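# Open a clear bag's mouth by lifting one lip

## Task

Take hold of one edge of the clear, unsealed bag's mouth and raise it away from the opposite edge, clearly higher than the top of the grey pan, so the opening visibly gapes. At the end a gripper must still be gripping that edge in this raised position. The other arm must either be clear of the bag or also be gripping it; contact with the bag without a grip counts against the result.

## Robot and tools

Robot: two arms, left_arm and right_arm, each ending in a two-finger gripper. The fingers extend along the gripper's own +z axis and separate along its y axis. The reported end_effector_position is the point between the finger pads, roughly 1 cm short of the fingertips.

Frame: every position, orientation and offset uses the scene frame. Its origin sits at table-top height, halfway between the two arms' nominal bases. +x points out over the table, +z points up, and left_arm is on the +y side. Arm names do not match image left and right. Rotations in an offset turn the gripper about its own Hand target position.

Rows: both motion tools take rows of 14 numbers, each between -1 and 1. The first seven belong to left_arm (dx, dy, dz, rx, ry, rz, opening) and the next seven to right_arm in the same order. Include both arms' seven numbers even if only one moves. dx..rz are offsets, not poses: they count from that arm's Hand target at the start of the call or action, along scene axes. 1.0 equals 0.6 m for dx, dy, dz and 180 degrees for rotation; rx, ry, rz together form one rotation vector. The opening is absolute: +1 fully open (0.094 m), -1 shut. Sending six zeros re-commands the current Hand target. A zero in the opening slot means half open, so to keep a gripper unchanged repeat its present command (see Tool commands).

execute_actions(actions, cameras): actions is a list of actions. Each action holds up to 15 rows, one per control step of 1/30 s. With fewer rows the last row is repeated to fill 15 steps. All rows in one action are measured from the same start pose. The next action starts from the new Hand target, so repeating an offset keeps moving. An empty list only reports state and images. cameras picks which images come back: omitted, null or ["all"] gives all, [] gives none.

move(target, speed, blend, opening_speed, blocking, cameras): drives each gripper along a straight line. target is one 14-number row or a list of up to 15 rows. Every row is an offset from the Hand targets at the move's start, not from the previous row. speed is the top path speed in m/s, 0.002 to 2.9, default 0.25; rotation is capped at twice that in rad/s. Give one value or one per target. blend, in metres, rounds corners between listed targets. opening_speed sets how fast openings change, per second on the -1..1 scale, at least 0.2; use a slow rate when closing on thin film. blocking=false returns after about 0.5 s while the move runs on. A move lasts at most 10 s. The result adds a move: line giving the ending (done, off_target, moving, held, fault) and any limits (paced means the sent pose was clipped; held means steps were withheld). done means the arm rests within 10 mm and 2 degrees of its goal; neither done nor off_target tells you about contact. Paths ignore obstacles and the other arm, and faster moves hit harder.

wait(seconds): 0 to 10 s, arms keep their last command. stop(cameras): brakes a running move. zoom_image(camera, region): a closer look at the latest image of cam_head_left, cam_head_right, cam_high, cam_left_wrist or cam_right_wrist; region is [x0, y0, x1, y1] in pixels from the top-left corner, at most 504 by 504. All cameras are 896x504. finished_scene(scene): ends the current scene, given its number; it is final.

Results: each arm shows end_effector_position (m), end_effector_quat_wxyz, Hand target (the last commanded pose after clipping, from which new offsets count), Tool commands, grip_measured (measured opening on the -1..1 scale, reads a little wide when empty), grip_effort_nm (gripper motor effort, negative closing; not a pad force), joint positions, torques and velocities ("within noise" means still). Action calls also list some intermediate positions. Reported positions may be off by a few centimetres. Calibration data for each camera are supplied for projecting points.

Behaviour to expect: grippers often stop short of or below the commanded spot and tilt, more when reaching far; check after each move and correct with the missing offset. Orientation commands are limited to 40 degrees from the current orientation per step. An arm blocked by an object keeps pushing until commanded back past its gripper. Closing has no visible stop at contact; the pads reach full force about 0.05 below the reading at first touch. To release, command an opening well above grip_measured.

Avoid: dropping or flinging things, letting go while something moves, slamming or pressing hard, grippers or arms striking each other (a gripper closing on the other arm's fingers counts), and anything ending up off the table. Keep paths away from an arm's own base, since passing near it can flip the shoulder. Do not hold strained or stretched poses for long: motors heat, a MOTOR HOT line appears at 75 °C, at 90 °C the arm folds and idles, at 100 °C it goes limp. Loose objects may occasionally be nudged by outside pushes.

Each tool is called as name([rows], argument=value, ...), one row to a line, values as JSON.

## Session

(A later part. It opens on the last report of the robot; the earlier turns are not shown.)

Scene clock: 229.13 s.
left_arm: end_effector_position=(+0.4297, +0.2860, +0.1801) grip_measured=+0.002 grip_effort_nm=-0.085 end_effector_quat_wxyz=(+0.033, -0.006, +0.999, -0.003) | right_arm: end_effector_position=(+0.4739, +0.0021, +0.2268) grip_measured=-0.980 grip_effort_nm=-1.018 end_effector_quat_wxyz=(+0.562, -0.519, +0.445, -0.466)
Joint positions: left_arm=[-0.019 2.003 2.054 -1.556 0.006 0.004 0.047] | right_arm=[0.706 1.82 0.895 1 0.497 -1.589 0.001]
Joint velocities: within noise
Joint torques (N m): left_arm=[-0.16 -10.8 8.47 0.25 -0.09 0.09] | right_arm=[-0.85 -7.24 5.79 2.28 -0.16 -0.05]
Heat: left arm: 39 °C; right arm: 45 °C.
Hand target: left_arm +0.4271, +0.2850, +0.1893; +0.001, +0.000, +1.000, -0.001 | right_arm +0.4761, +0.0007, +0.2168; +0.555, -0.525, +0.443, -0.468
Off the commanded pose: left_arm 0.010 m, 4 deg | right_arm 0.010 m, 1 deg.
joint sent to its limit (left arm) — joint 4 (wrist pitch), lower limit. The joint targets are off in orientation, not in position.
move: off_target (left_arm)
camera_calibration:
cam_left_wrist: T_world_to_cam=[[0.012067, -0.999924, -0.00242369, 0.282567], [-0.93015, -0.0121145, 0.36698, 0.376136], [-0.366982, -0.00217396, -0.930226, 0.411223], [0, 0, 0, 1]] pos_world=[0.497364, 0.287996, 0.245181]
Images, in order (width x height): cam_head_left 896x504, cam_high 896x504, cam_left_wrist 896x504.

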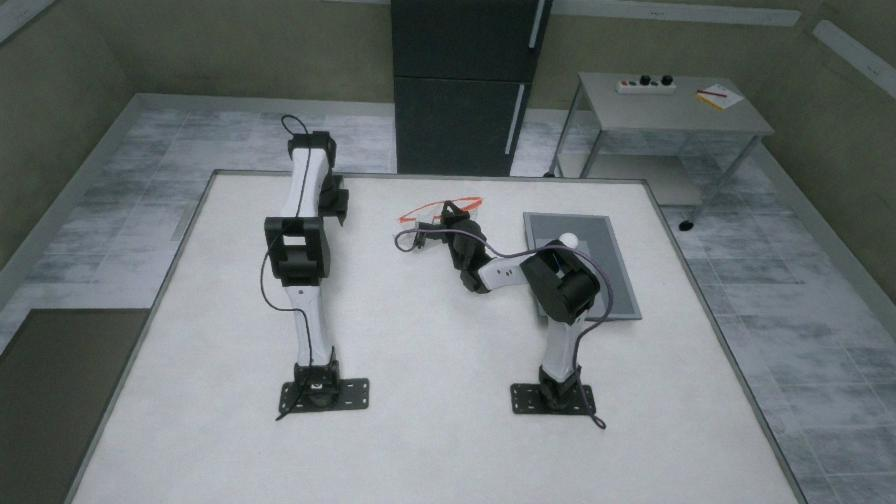

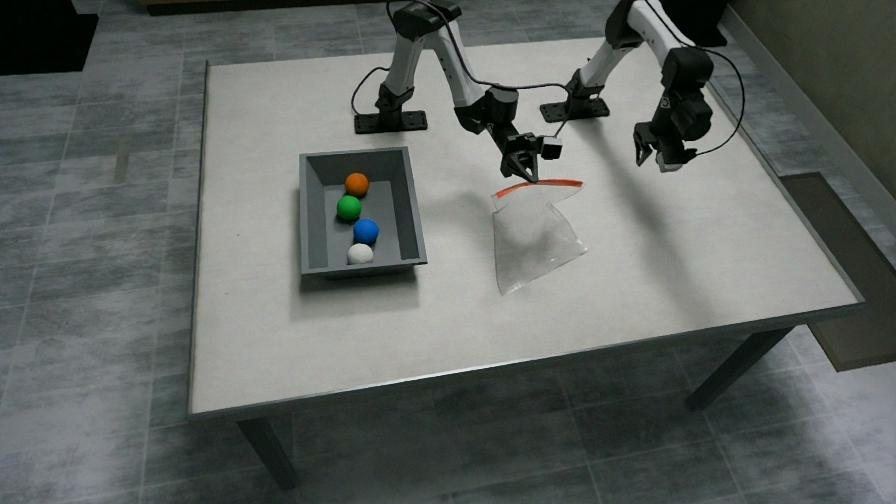

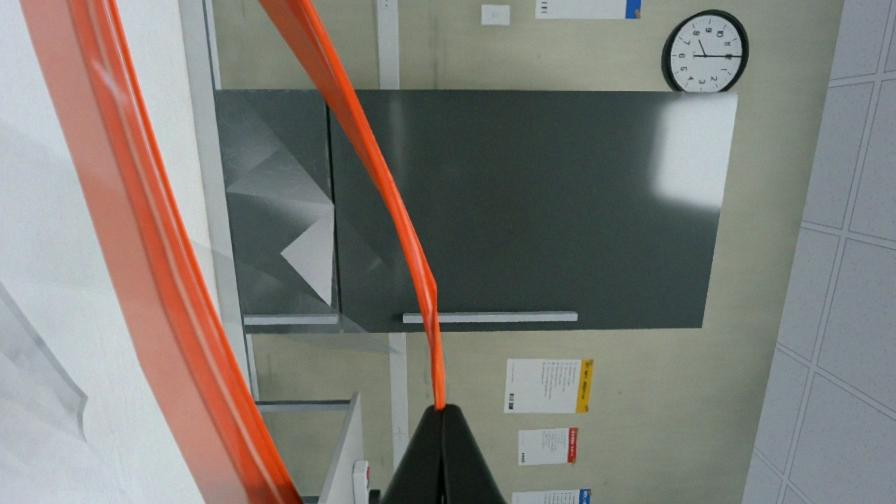

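move(target=[0,0,0,0,0,0,0, -0.03,-0.005,-0.06,-0.0152,0.0887,0,-1], speed=0.08, cameras=["cam_high","cam_left_wrist","cam_head_left"])

zoom_image(camera="cam_head_left", region=[380, 190, 520, 290])

Scene clock: 245.63 s.
left_arm: end_effector_position=(+0.4297, +0.2860, +0.1801) grip_measured=+0.002 grip_effort_nm=-0.095 end_effector_quat_wxyz=(+0.033, -0.006, +0.999, -0.003) | right_arm: end_effector_position=(+0.4591, -0.0053, +0.1605) grip_measured=-0.980 grip_effort_nm=-1.013 end_effector_quat_wxyz=(-0.460, +0.609, -0.506, +0.402)
Joint positions: left_arm=[-0.019 2.003 2.054 -1.556 0.006 0.004 0.047] | right_arm=[0.713 1.754 0.889 0.572 0.497 -1.453 0.001]
Joint velocities: within noise
Joint torques (N m): left_arm=[-0.2 -10.76 8.53 0.25 -0.09 0.09] | right_arm=[0.31 -11.82 8.21 1.9 -0.02 0.14]
Heat: left arm: 39 °C; right arm: 43 °C.
Hand target: left_arm +0.4271, +0.2850, +0.1893; +0.001, +0.000, +1.000, -0.001 | right_arm +0.4581, -0.0023, +0.1806; -0.475, +0.598, -0.505, +0.401
Off the commanded pose: left_arm 0.010 m, 4 deg | right_arm 0.021 m, 2 deg.
joint sent to its limit (left arm) — joint 4 (wrist pitch), lower limit. The joint targets are off in orientation, not in position.
move: off_target (left_arm, right_arm)
camera_calibration:
cam_left_wrist: T_world_to_cam=[[0.012067, -0.999924, -0.00242369, 0.282567], [-0.93015, -0.0121145, 0.36698, 0.376136], [-0.366982, -0.00217396, -0.930226, 0.411223], [0, 0, 0, 1]] pos_world=[0.497364, 0.287996, 0.245181]
Images, in order (width x height): cam_head_left 896x504, cam_high 896x504, cam_left_wrist 896x504.

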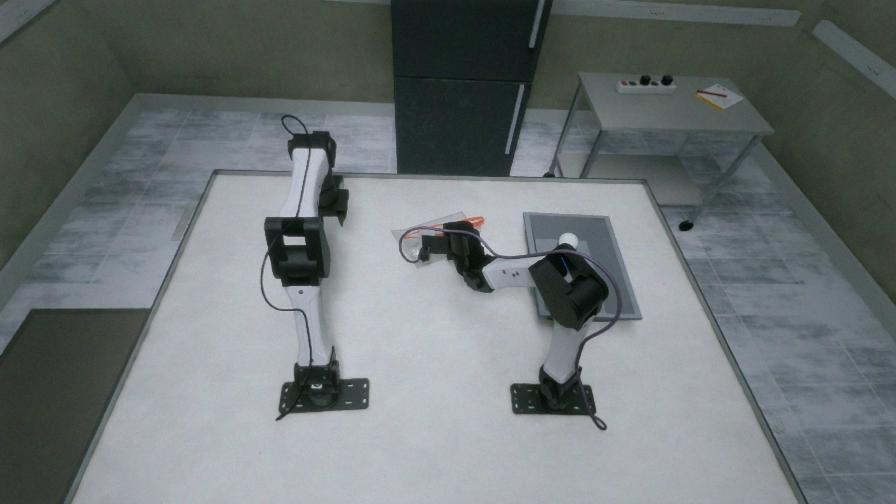

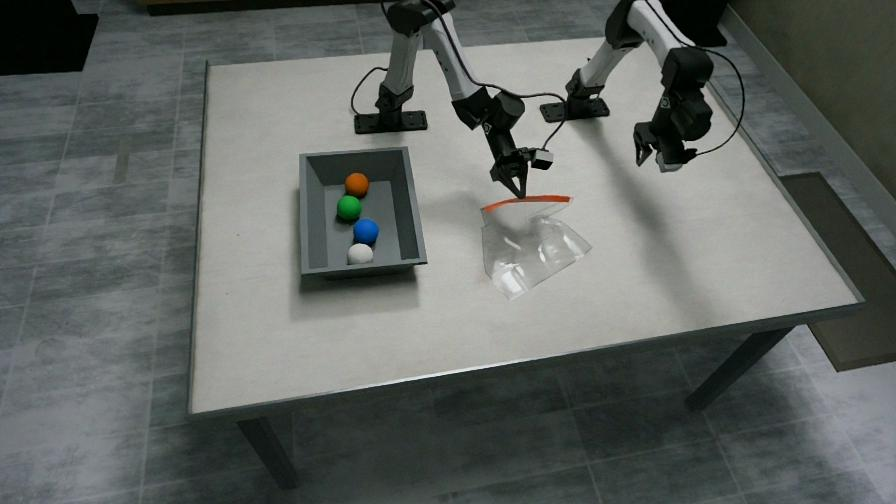

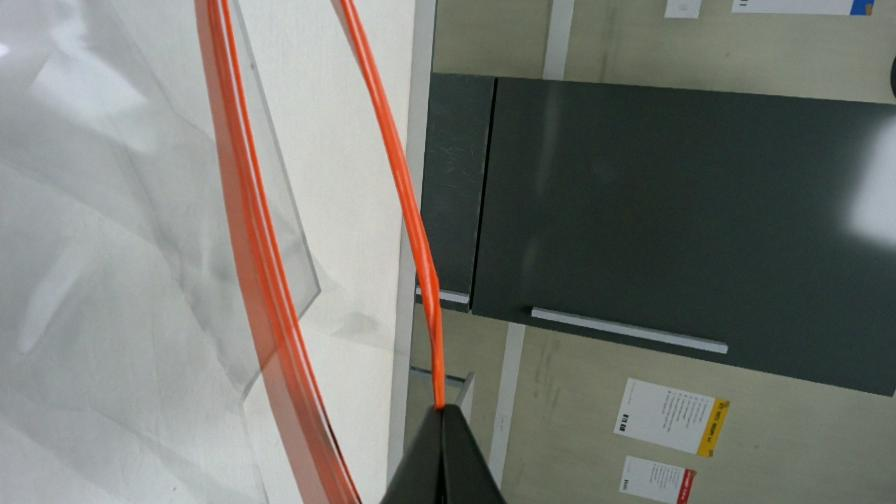

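Scaled by 3.600 from the camera's 896x504 image, which has a finer 1280x720 frame.

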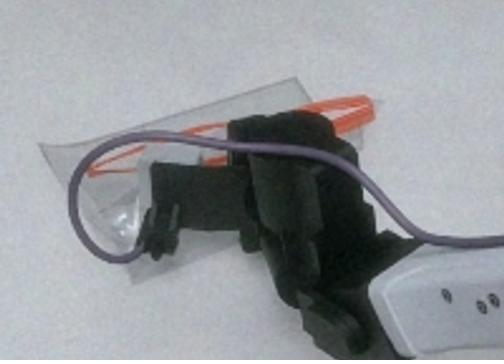

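move(target=[0,0,0,0,0,0,0, -0.01,0,0.14,0,0,0,-1], speed=0.08, cameras=["cam_high","cam_left_wrist","cam_head_left","cam_right_wrist"])

zoom_image(camera="cam_head_left", region=[380, 170, 520, 270])

zoom_image(camera="cam_high", region=[440, 120, 640, 320])

Scene clock: 253.27 s.
left_arm: end_effector_position=(+0.4297, +0.2860, +0.1801) grip_measured=+0.002 grip_effort_nm=-0.095 end_effector_quat_wxyz=(+0.033, -0.006, +0.999, -0.003) | right_arm: end_effector_position=(+0.4552, -0.0017, +0.2460) grip_measured=-0.980 grip_effort_nm=-1.018 end_effector_quat_wxyz=(-0.464, +0.610, -0.503, +0.399)
Joint positions: left_arm=[-0.019 2.003 2.054 -1.556 0.006 0.004 0.047] | right_arm=[0.724 1.6 1.091 0.218 0.497 -1.45 0.001]
Joint velocities: within noise
Joint torques (N m): left_arm=[-0.12 -10.78 8.49 0.24 -0.1 0.09] | right_arm=[0.34 -10.55 9.32 1.88 0.07 0.13]
Heat: left arm: 39 °C; right arm: 44 °C.
Hand target: left_arm +0.4271, +0.2850, +0.1893; +0.001, +0.000, +1.000, -0.001 | right_arm +0.4521, -0.0023, +0.2646; -0.475, +0.598, -0.505, +0.401
Off the commanded pose: left_arm 0.010 m, 4 deg | right_arm 0.019 m, 2 deg.
joint sent to its limit (left arm) — joint 4 (wrist pitch), lower limit. The joint targets are off in orientation, not in position.
move: off_target (left_arm, right_arm)
camera_calibration:
cam_left_wrist: T_world_to_cam=[[0.012067, -0.999924, -0.00242369, 0.282567], [-0.93015, -0.0121145, 0.36698, 0.376136], [-0.366982, -0.00217396, -0.930226, 0.411223], [0, 0, 0, 1]] pos_world=[0.497364, 0.287996, 0.245181]
cam_right_wrist: T_world_to_cam=[[0.208818, 0.0608712, 0.976058, -0.336365], [-0.234668, -0.965782, 0.110435, 0.118341], [0.949382, -0.25211, -0.187389, -0.299772], [0, 0, 0, 1]] pos_world=[0.382608, 0.0591915, 0.259069]
Images, in order (width x height): cam_head_left 896x504, cam_high 896x504, cam_left_wrist 896x504, cam_right_wrist 896x504.

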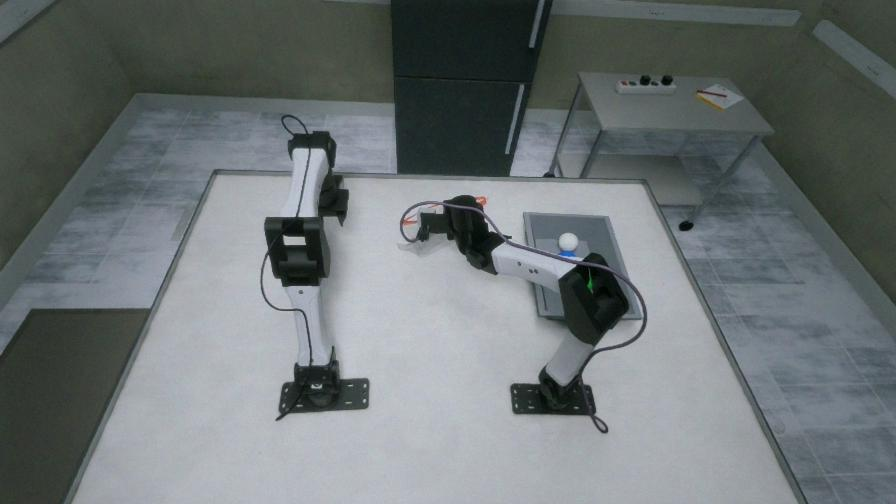

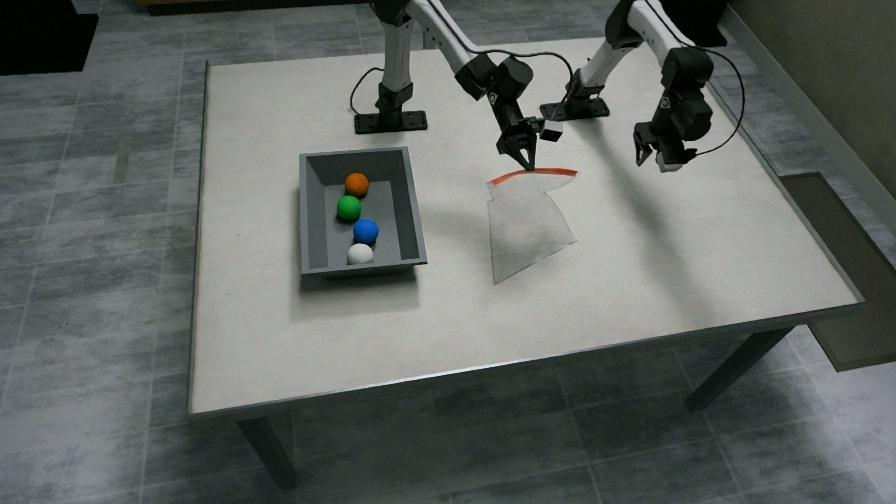

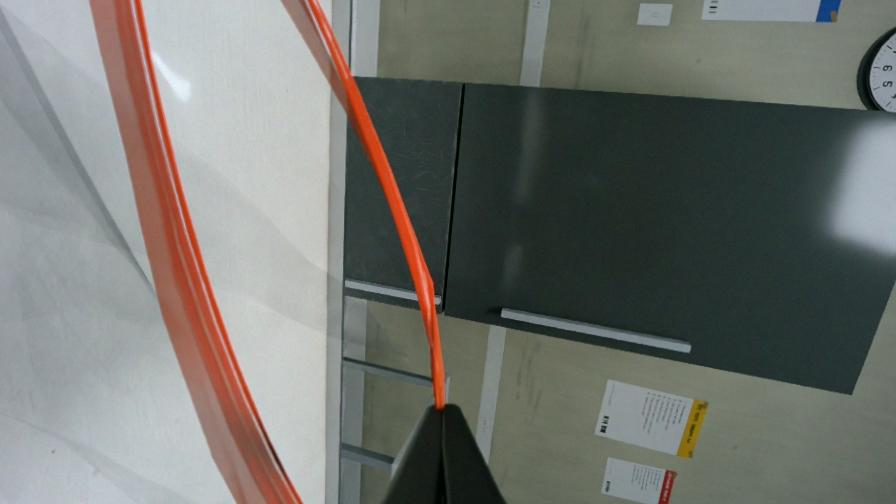

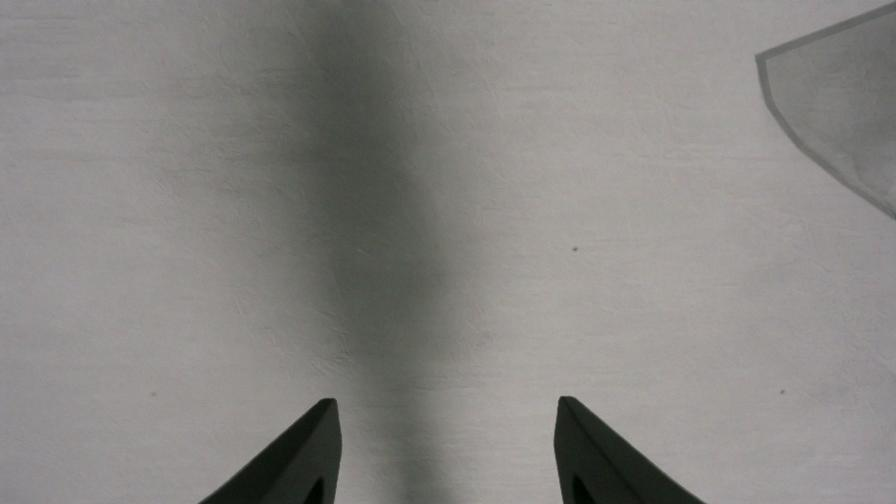

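Scaled by 3.600 from the camera's 896x504 image, which has a finer 1280x720 frame.

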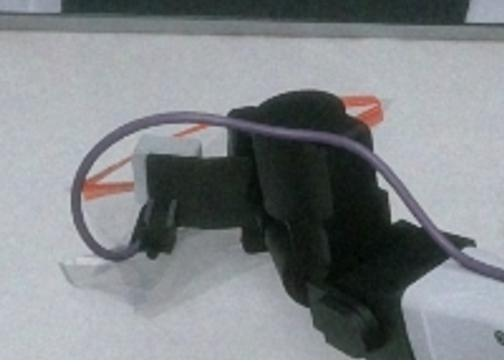

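Scaled by 2.520 from the camera's 896x504 image, which has a finer 1280x720 frame.

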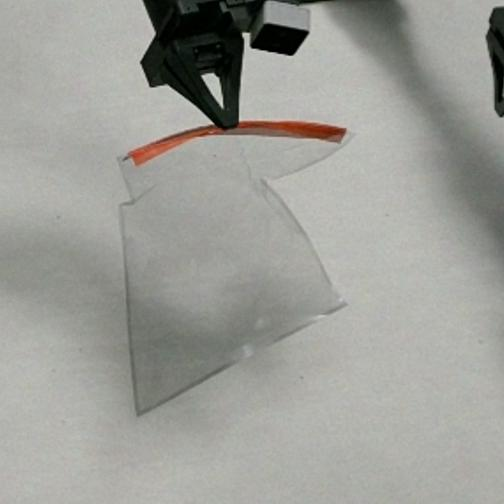

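zoom_image(camera="cam_high", region=[480, 150, 590, 210])

Scaled by 4.582 from the camera's 896x504 image, which has a finer 1280x720 frame.

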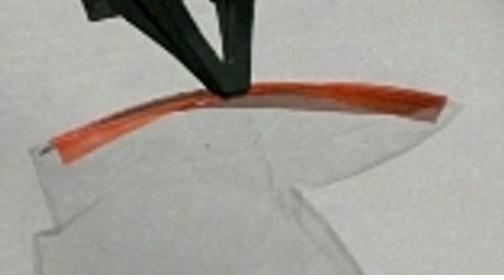

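move(target=[0.0133,-0.06,0.02,0.1005,-0.6548,-0.6549,0.6, 0,0,0,0,0,0,-1], speed=0.6, cameras=["cam_high","cam_right_wrist","cam_head_left"])

zoom_image(camera="cam_high", region=[440, 120, 640, 320])

Scene clock: 351.03 s.
left_arm: end_effector_position=(+0.4334, +0.2504, +0.1963) grip_measured=+0.598 grip_effort_nm=0.090 end_effector_quat_wxyz=(+0.693, +0.694, +0.146, +0.128) | right_arm: end_effector_position=(+0.4551, -0.0017, +0.2456) grip_measured=-0.980 grip_effort_nm=-1.013 end_effector_quat_wxyz=(-0.463, +0.611, -0.504, +0.399)
Joint positions: left_arm=[0.34 1.786 0.931 0.462 1.553 1.939 0.075] | right_arm=[0.724 1.6 1.091 0.216 0.497 -1.449 0.001]
Joint velocities: within noise
Joint torques (N m): left_arm=[-0.35 -6.75 9.33 1.46 0.36 -0.04] | right_arm=[0.38 -10.59 9.24 1.9 0.08 0.12]
Heat: left arm: 40 °C; right arm: 50 °C.
Hand target: left_arm +0.4350, +0.2489, +0.2012; +0.699, +0.699, +0.107, +0.107 | right_arm +0.4521, -0.0023, +0.2646; -0.475, +0.598, -0.505, +0.401
Off the commanded pose: left_arm 0.005 m, 5 deg | right_arm 0.019 m, 2 deg.
joint sent to its limit (left arm) — joint 5 (wrist yaw), upper limit. The joint targets are off in orientation, not in position.
move: off_target (left_arm, right_arm)
camera_calibration:
cam_right_wrist: T_world_to_cam=[[0.210389, 0.0616635, 0.975671, -0.336622], [-0.234523, -0.965683, 0.111604, 0.118008], [0.949071, -0.252298, -0.188707, -0.299353], [0, 0, 0, 1]] pos_world=[0.382604, 0.0591897, 0.258772]
Images, in order (width x height): cam_head_left 896x504, cam_high 896x504, cam_right_wrist 896x504.

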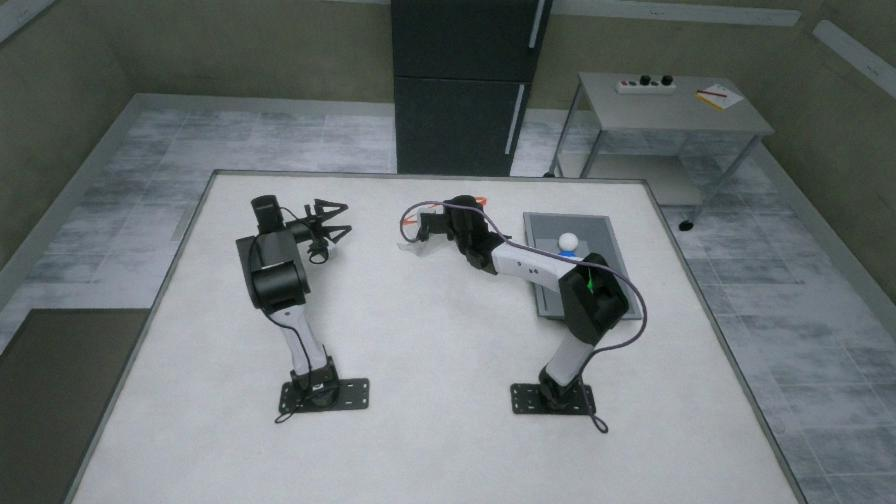

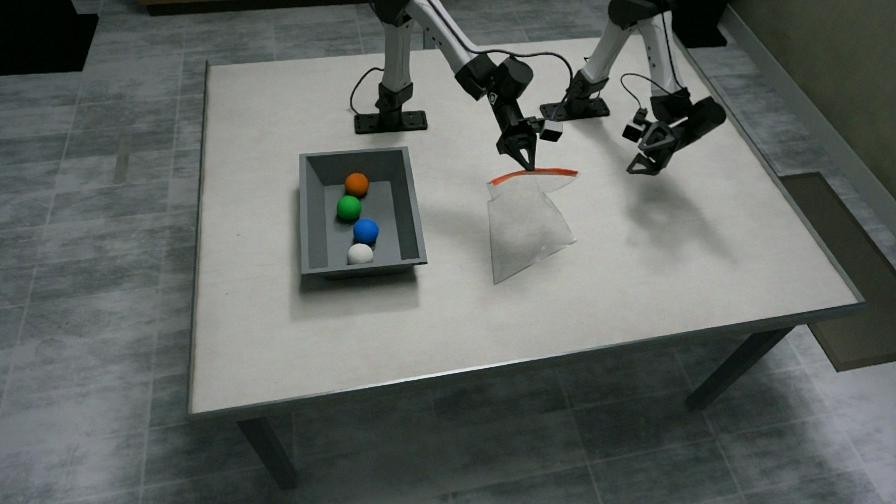

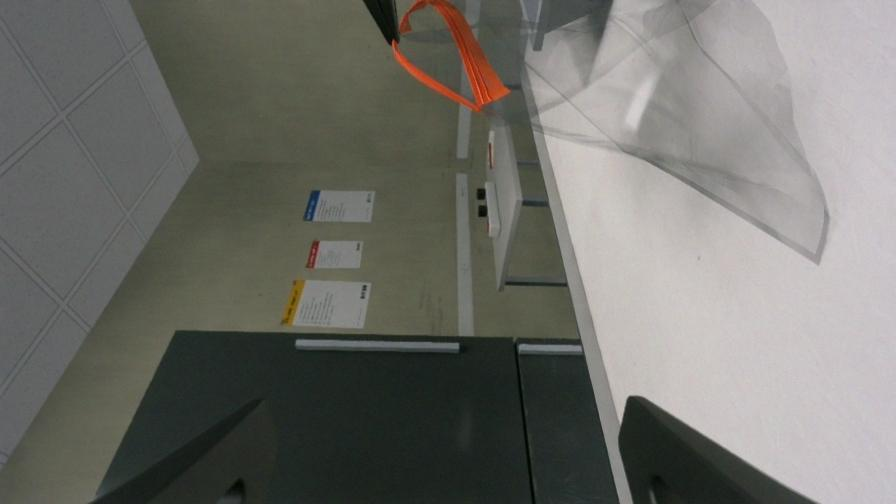

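Scaled by 2.520 from the camera's 896x504 image, which has a finer 1280x720 frame.

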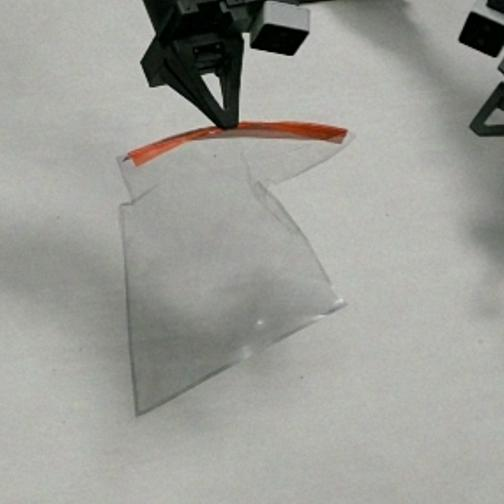

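zoom_image(camera="cam_right_wrist", region=[330, 0, 630, 200])

Scaled by 1.680 from the camera's 896x504 image, which has a finer 1280x720 frame.

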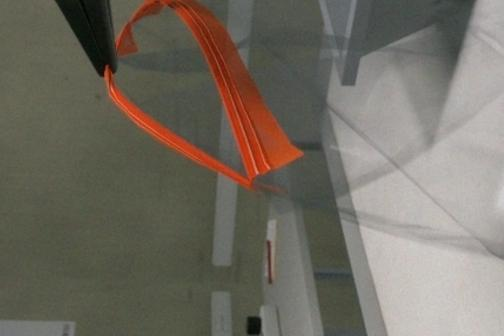

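move(target=[-0.0192,-0.1315,0.023,-0.0759,0.4957,-0.0759,-0.25, 0,0,0,0,0,0,-1], speed=0.5, cameras=["cam_high","cam_right_wrist","cam_left_wrist"])

zoom_image(camera="cam_high", region=[440, 120, 640, 320])

Scene clock: 436.50 s.
left_arm: end_effector_position=(+0.4217, +0.1710, +0.2111) grip_measured=-0.248 grip_effort_nm=-0.095 end_effector_quat_wxyz=(+0.542, +0.461, +0.542, -0.447) | right_arm: end_effector_position=(+0.4551, -0.0017, +0.2456) grip_measured=-0.980 grip_effort_nm=-1.018 end_effector_quat_wxyz=(-0.463, +0.611, -0.504, +0.399)
Joint positions: left_arm=[0.133 1.791 1.147 -0.268 1.555 0.927 0.035] | right_arm=[0.724 1.6 1.091 0.216 0.497 -1.449 0.001]
Joint velocities: within noise
Joint torques (N m): left_arm=[-0.23 -6.74 10.07 0.94 0.64 -0.07] | right_arm=[0.32 -10.47 9.29 1.88 0.07 0.14]
Heat: left arm: 43 °C; right arm: 51 °C.
Hand target: left_arm +0.4235, +0.1700, +0.2151; +0.500, +0.500, +0.500, -0.501 | right_arm +0.4521, -0.0023, +0.2647; -0.475, +0.598, -0.505, +0.401
Off the commanded pose: left_arm 0.004 m, 10 deg | right_arm 0.019 m, 2 deg.
joint sent to its limit (left arm) — joint 5 (wrist yaw), upper limit. The joint targets are off in orientation, not in position.
move: off_target (left_arm, right_arm)
camera_calibration:
cam_left_wrist: T_world_to_cam=[[-0.982732, -0.184501, -0.014015, 0.450272], [-0.0684521, 0.432884, -0.898847, 0.183776], [0.171905, -0.882366, -0.438039, 0.256215], [0, 0, 0, 1]] pos_world=[0.411032, 0.229598, 0.283729]
cam_right_wrist: T_world_to_cam=[[0.210389, 0.0616635, 0.975671, -0.336622], [-0.234523, -0.965683, 0.111604, 0.118008], [0.949071, -0.252298, -0.188707, -0.299353], [0, 0, 0, 1]] pos_world=[0.382604, 0.0591897, 0.258772]
Images, in order (width x height): cam_high 896x504, cam_left_wrist 896x504, cam_right_wrist 896x504.

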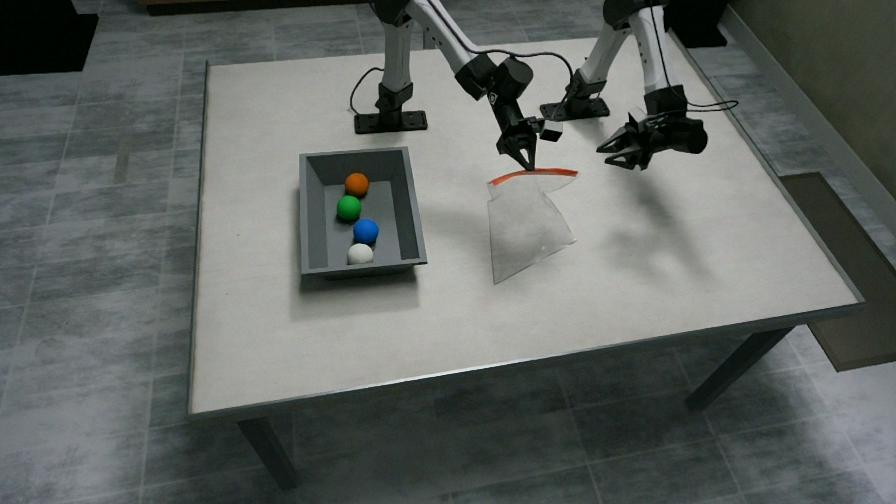

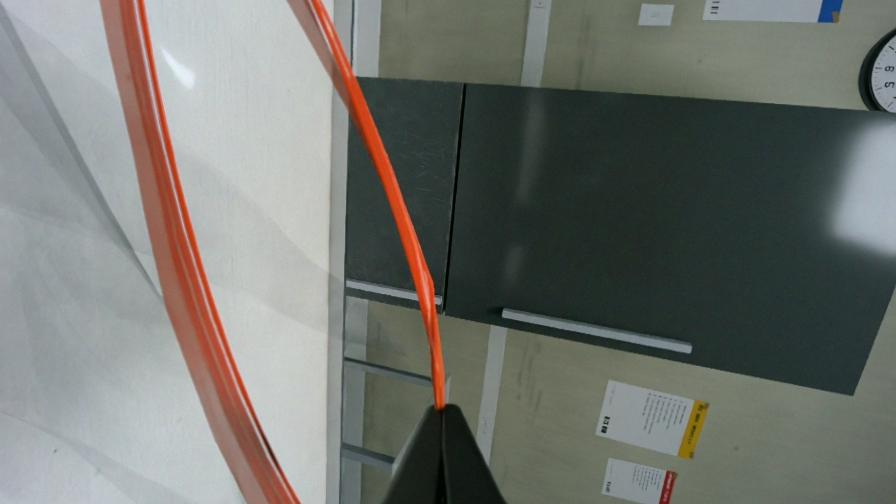

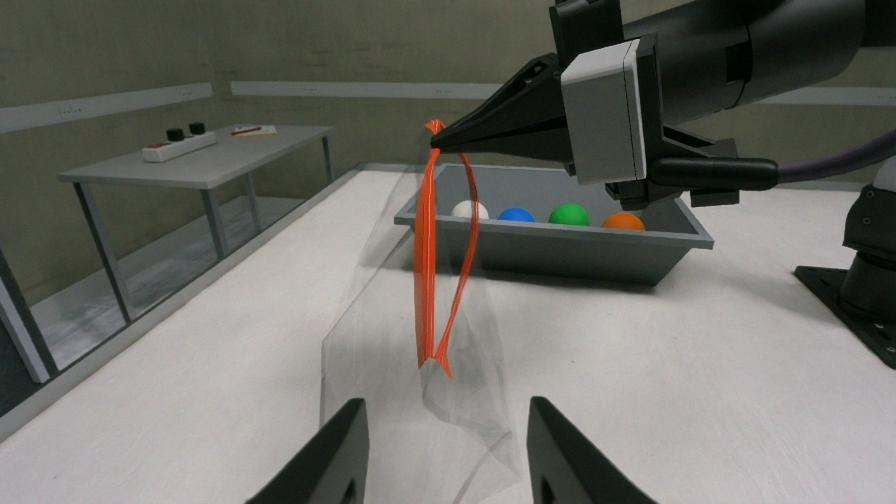

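Scaled by 2.520 from the camera's 896x504 image, which has a finer 1280x720 frame.

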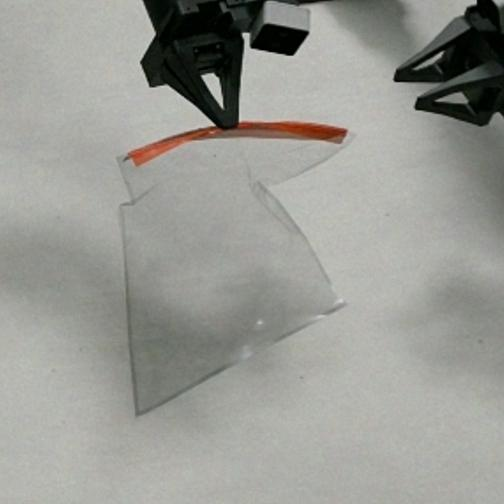

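move(target=[0.0125,-0.1500,0.0098,0,0,0,-0.25, 0,0,0,0,0,0,-1], speed=0.08, cameras=["cam_high","cam_right_wrist"])

zoom_image(camera="cam_right_wrist", region=[320, 100, 720, 500])

Scene clock: 461.47 s.
left_arm: end_effector_position=(+0.4292, +0.0812, +0.2235) grip_measured=-0.248 grip_effort_nm=-0.095 end_effector_quat_wxyz=(+0.482, +0.515, +0.497, -0.506) | right_arm: end_effector_position=(+0.4551, -0.0018, +0.2455) grip_measured=-0.980 grip_effort_nm=-1.018 end_effector_quat_wxyz=(-0.463, +0.611, -0.504, +0.399)
Joint positions: left_arm=[-0.106 1.893 1.296 -0.113 1.533 0.703 0.035] | right_arm=[0.724 1.6 1.091 0.216 0.497 -1.449 0.001]
Joint velocities: within noise
Joint torques (N m): left_arm=[0.03 -8.96 7.24 1.62 0.19 -0.08] | right_arm=[0.32 -10.45 9.28 1.91 0.06 0.12]
Heat: left arm: 43 °C; right arm: 51 °C.
Hand target: left_arm +0.4310, +0.0801, +0.2210; +0.500, +0.500, +0.500, -0.500 | right_arm +0.4521, -0.0023, +0.2646; -0.475, +0.598, -0.505, +0.401
Off the commanded pose: left_arm 0.003 m, 3 deg | right_arm 0.019 m, 2 deg.
move: off_target (left_arm, right_arm)
camera_calibration:
cam_right_wrist: T_world_to_cam=[[0.21067, 0.0618963, 0.975596, -0.336605], [-0.234545, -0.965642, 0.111912, 0.117921], [0.949003, -0.252397, -0.188914, -0.299191], [0, 0, 0, 1]] pos_world=[0.382504, 0.0591892, 0.258672]
Images, in order (width x height): cam_high 896x504, cam_right_wrist 896x504.

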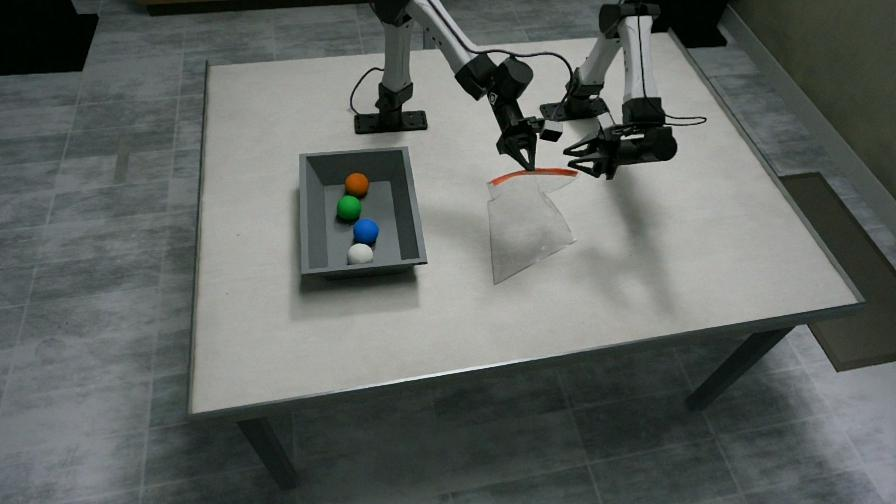

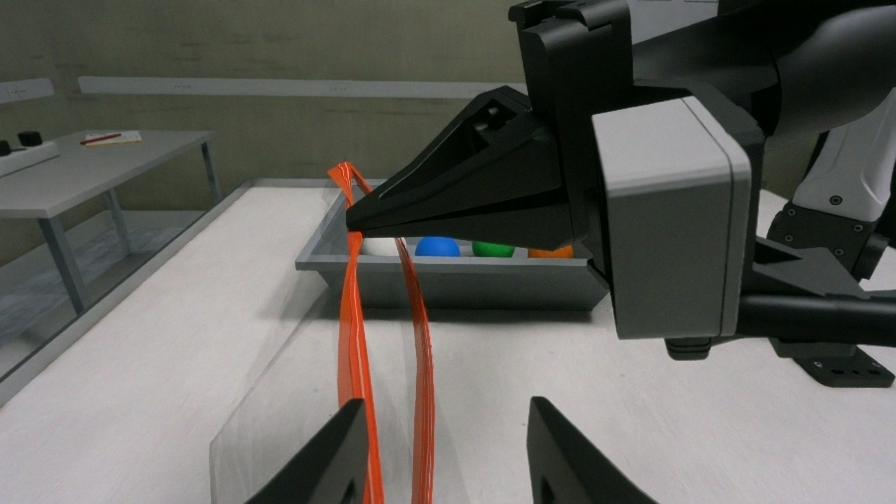

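Scaled by 1.260 from the camera's 896x504 image, which has a finer 1280x720 frame.

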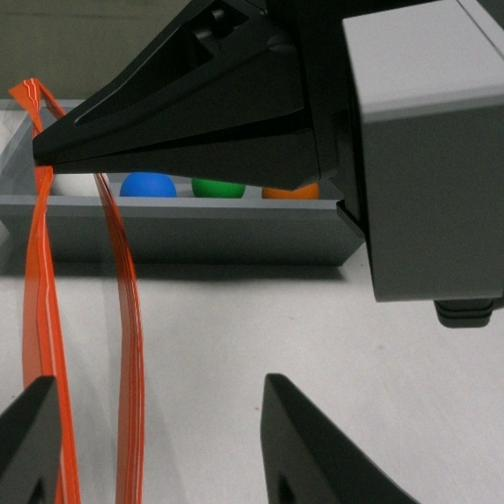

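move([
  [-0.002,-0.0317,0.0,0,0,0,-0.5, 0,0,0,0,0,0,-1],
  [-0.002,-0.0317,-0.036,0,0,0,-0.5, 0,0,0,0,0,0,-1],
], speed=[0.06,0.04], cameras=["cam_high","cam_right_wrist","cam_left_wrist"])

zoom_image(camera="cam_right_wrist", region=[280, 150, 630, 500])

Scene clock: 481.90 s.
left_arm: end_effector_position=(+0.4271, +0.0628, +0.2052) grip_measured=-0.498 grip_effort_nm=-0.095 end_effector_quat_wxyz=(+0.486, +0.517, +0.499, -0.498) | right_arm: end_effector_position=(+0.4551, -0.0018, +0.2455) grip_measured=-0.980 grip_effort_nm=-1.018 end_effector_quat_wxyz=(-0.463, +0.611, -0.504, +0.399)
Joint positions: left_arm=[-0.153 1.903 1.136 0.415 1.477 0.356 0.024] | right_arm=[0.724 1.6 1.091 0.216 0.497 -1.449 0.001]
Joint velocities: within noise
Joint torques (N m): left_arm=[-0.06 -7.75 6.99 1.83 0.02 -0.05] | right_arm=[0.29 -10.62 9.35 1.88 0.06 0.13]
Heat: left arm: 42 °C; right arm: 51 °C.
Hand target: left_arm +0.4298, +0.0611, +0.1993; +0.500, +0.500, +0.500, -0.500 | right_arm +0.4521, -0.0023, +0.2647; -0.475, +0.598, -0.505, +0.401
Off the commanded pose: left_arm 0.007 m, 3 deg | right_arm 0.019 m, 2 deg.
move: off_target (left_arm, right_arm)
camera_calibration:
cam_left_wrist: T_world_to_cam=[[-0.999747, 0.0218818, -0.00526957, 0.428058], [0.014662, 0.45553, -0.890099, 0.186849], [-0.0170765, -0.889951, -0.455736, 0.242061], [0, 0, 0, 1]] pos_world=[0.429343, 0.12094, 0.278886]
cam_right_wrist: T_world_to_cam=[[0.21067, 0.0618963, 0.975596, -0.336605], [-0.234545, -0.965642, 0.111912, 0.117921], [0.949003, -0.252397, -0.188914, -0.299191], [0, 0, 0, 1]] pos_world=[0.382504, 0.0591892, 0.258672]
Images, in order (width x height): cam_high 896x504, cam_left_wrist 896x504, cam_right_wrist 896x504.

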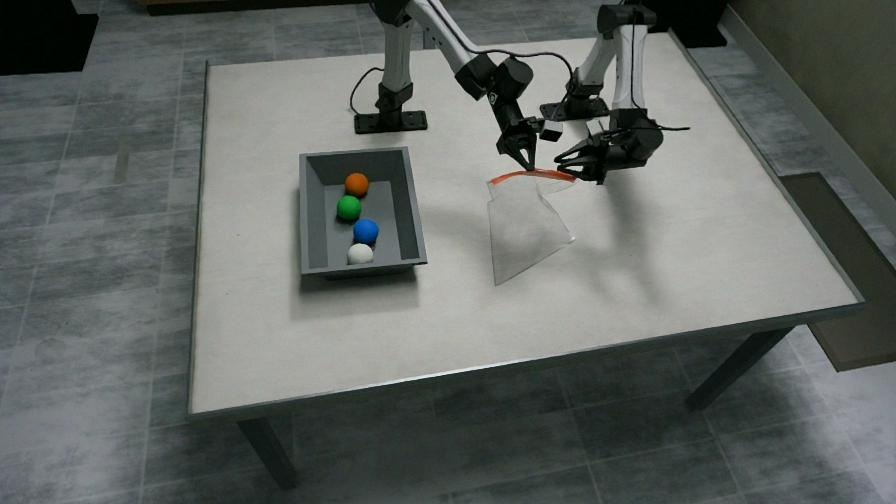

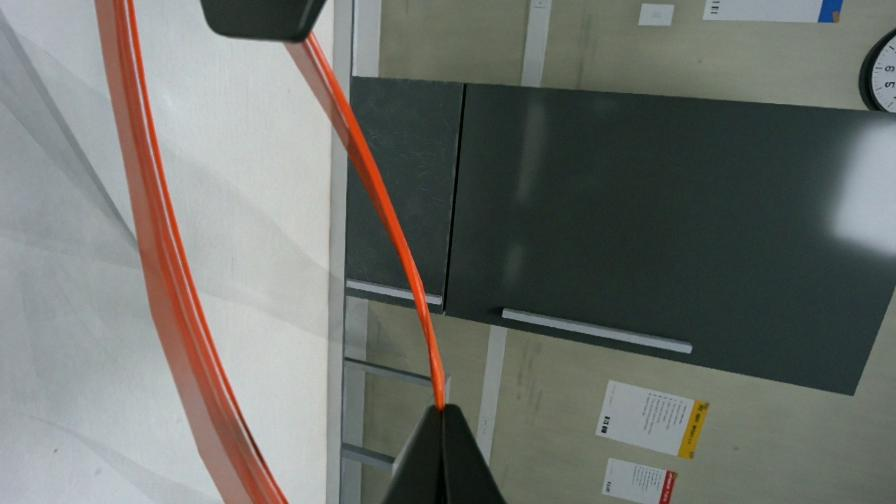

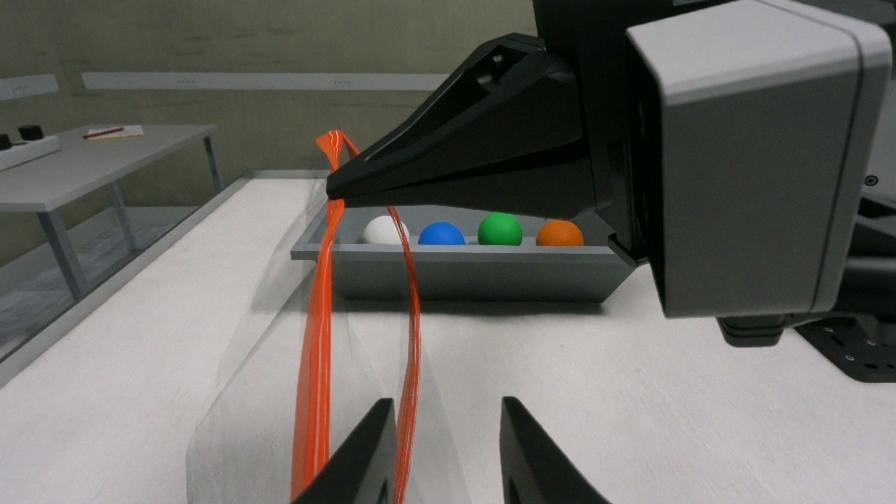

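Scaled by 1.440 from the camera's 896x504 image, which has a finer 1280x720 frame.

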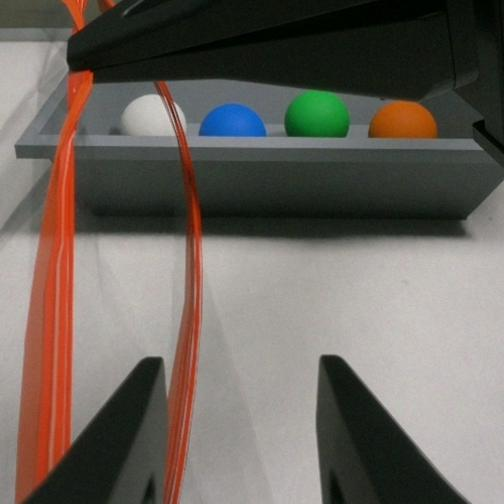

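move(target=[0,0,-0.011,0,0,0,-0.5, 0,0,0,0,0,0,-1], speed=0.04, cameras=["cam_right_wrist"])

zoom_image(camera="cam_right_wrist", region=[280, 280, 630, 504])

Scene clock: 492.13 s.
left_arm: end_effector_position=(+0.4276, +0.0629, +0.1979) grip_measured=-0.498 grip_effort_nm=-0.100 end_effector_quat_wxyz=(+0.492, +0.510, +0.499, -0.499) | right_arm: end_effector_position=(+0.4551, -0.0018, +0.2454) grip_measured=-0.980 grip_effort_nm=-1.018 end_effector_quat_wxyz=(-0.463, +0.611, -0.504, +0.399)
Joint positions: left_arm=[-0.153 1.933 1.074 0.683 1.469 0.181 0.024] | right_arm=[0.724 1.6 1.091 0.216 0.497 -1.449 0.001]
Joint velocities: within noise
Joint torques (N m): left_arm=[-0.14 -7.75 6.69 1.86 -0.09 -0.07] | right_arm=[0.24 -10.48 9.26 1.91 0.05 0.13]
Heat: left arm: 42 °C; right arm: 52 °C.
Hand target: left_arm +0.4299, +0.0611, +0.1927; +0.500, +0.500, +0.500, -0.500 | right_arm +0.4521, -0.0023, +0.2646; -0.475, +0.598, -0.505, +0.401
Off the commanded pose: left_arm 0.006 m, 1 deg | right_arm 0.019 m, 2 deg.
move: off_target (right_arm)
camera_calibration:
cam_right_wrist: T_world_to_cam=[[0.210927, 0.0621512, 0.975524, -0.336597], [-0.234448, -0.96563, 0.112213, 0.11772], [0.94897, -0.252379, -0.189106, -0.299173], [0, 0, 0, 1]] pos_world=[0.382503, 0.0590886, 0.258573]
Images, in order (width x height): cam_right_wrist 896x504.

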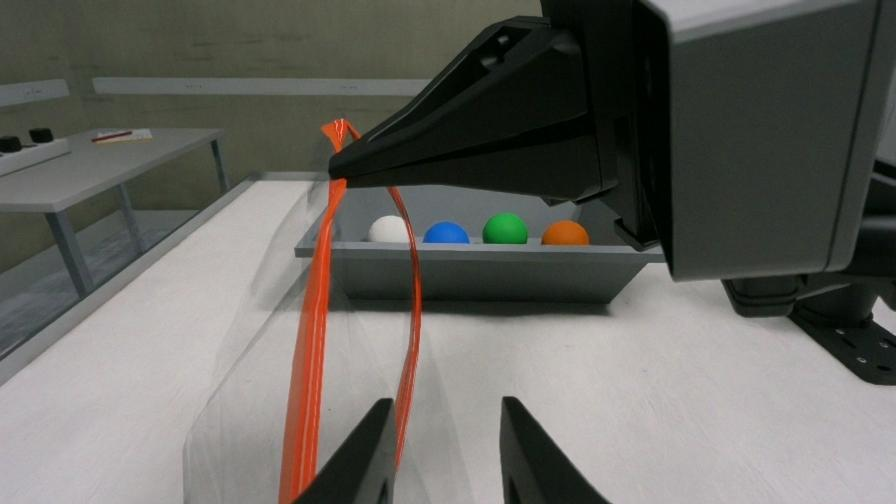

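Scaled by 1.440 from the camera's 896x504 image, which has a finer 1280x720 frame.

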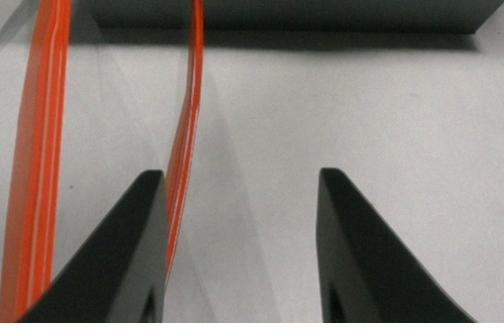

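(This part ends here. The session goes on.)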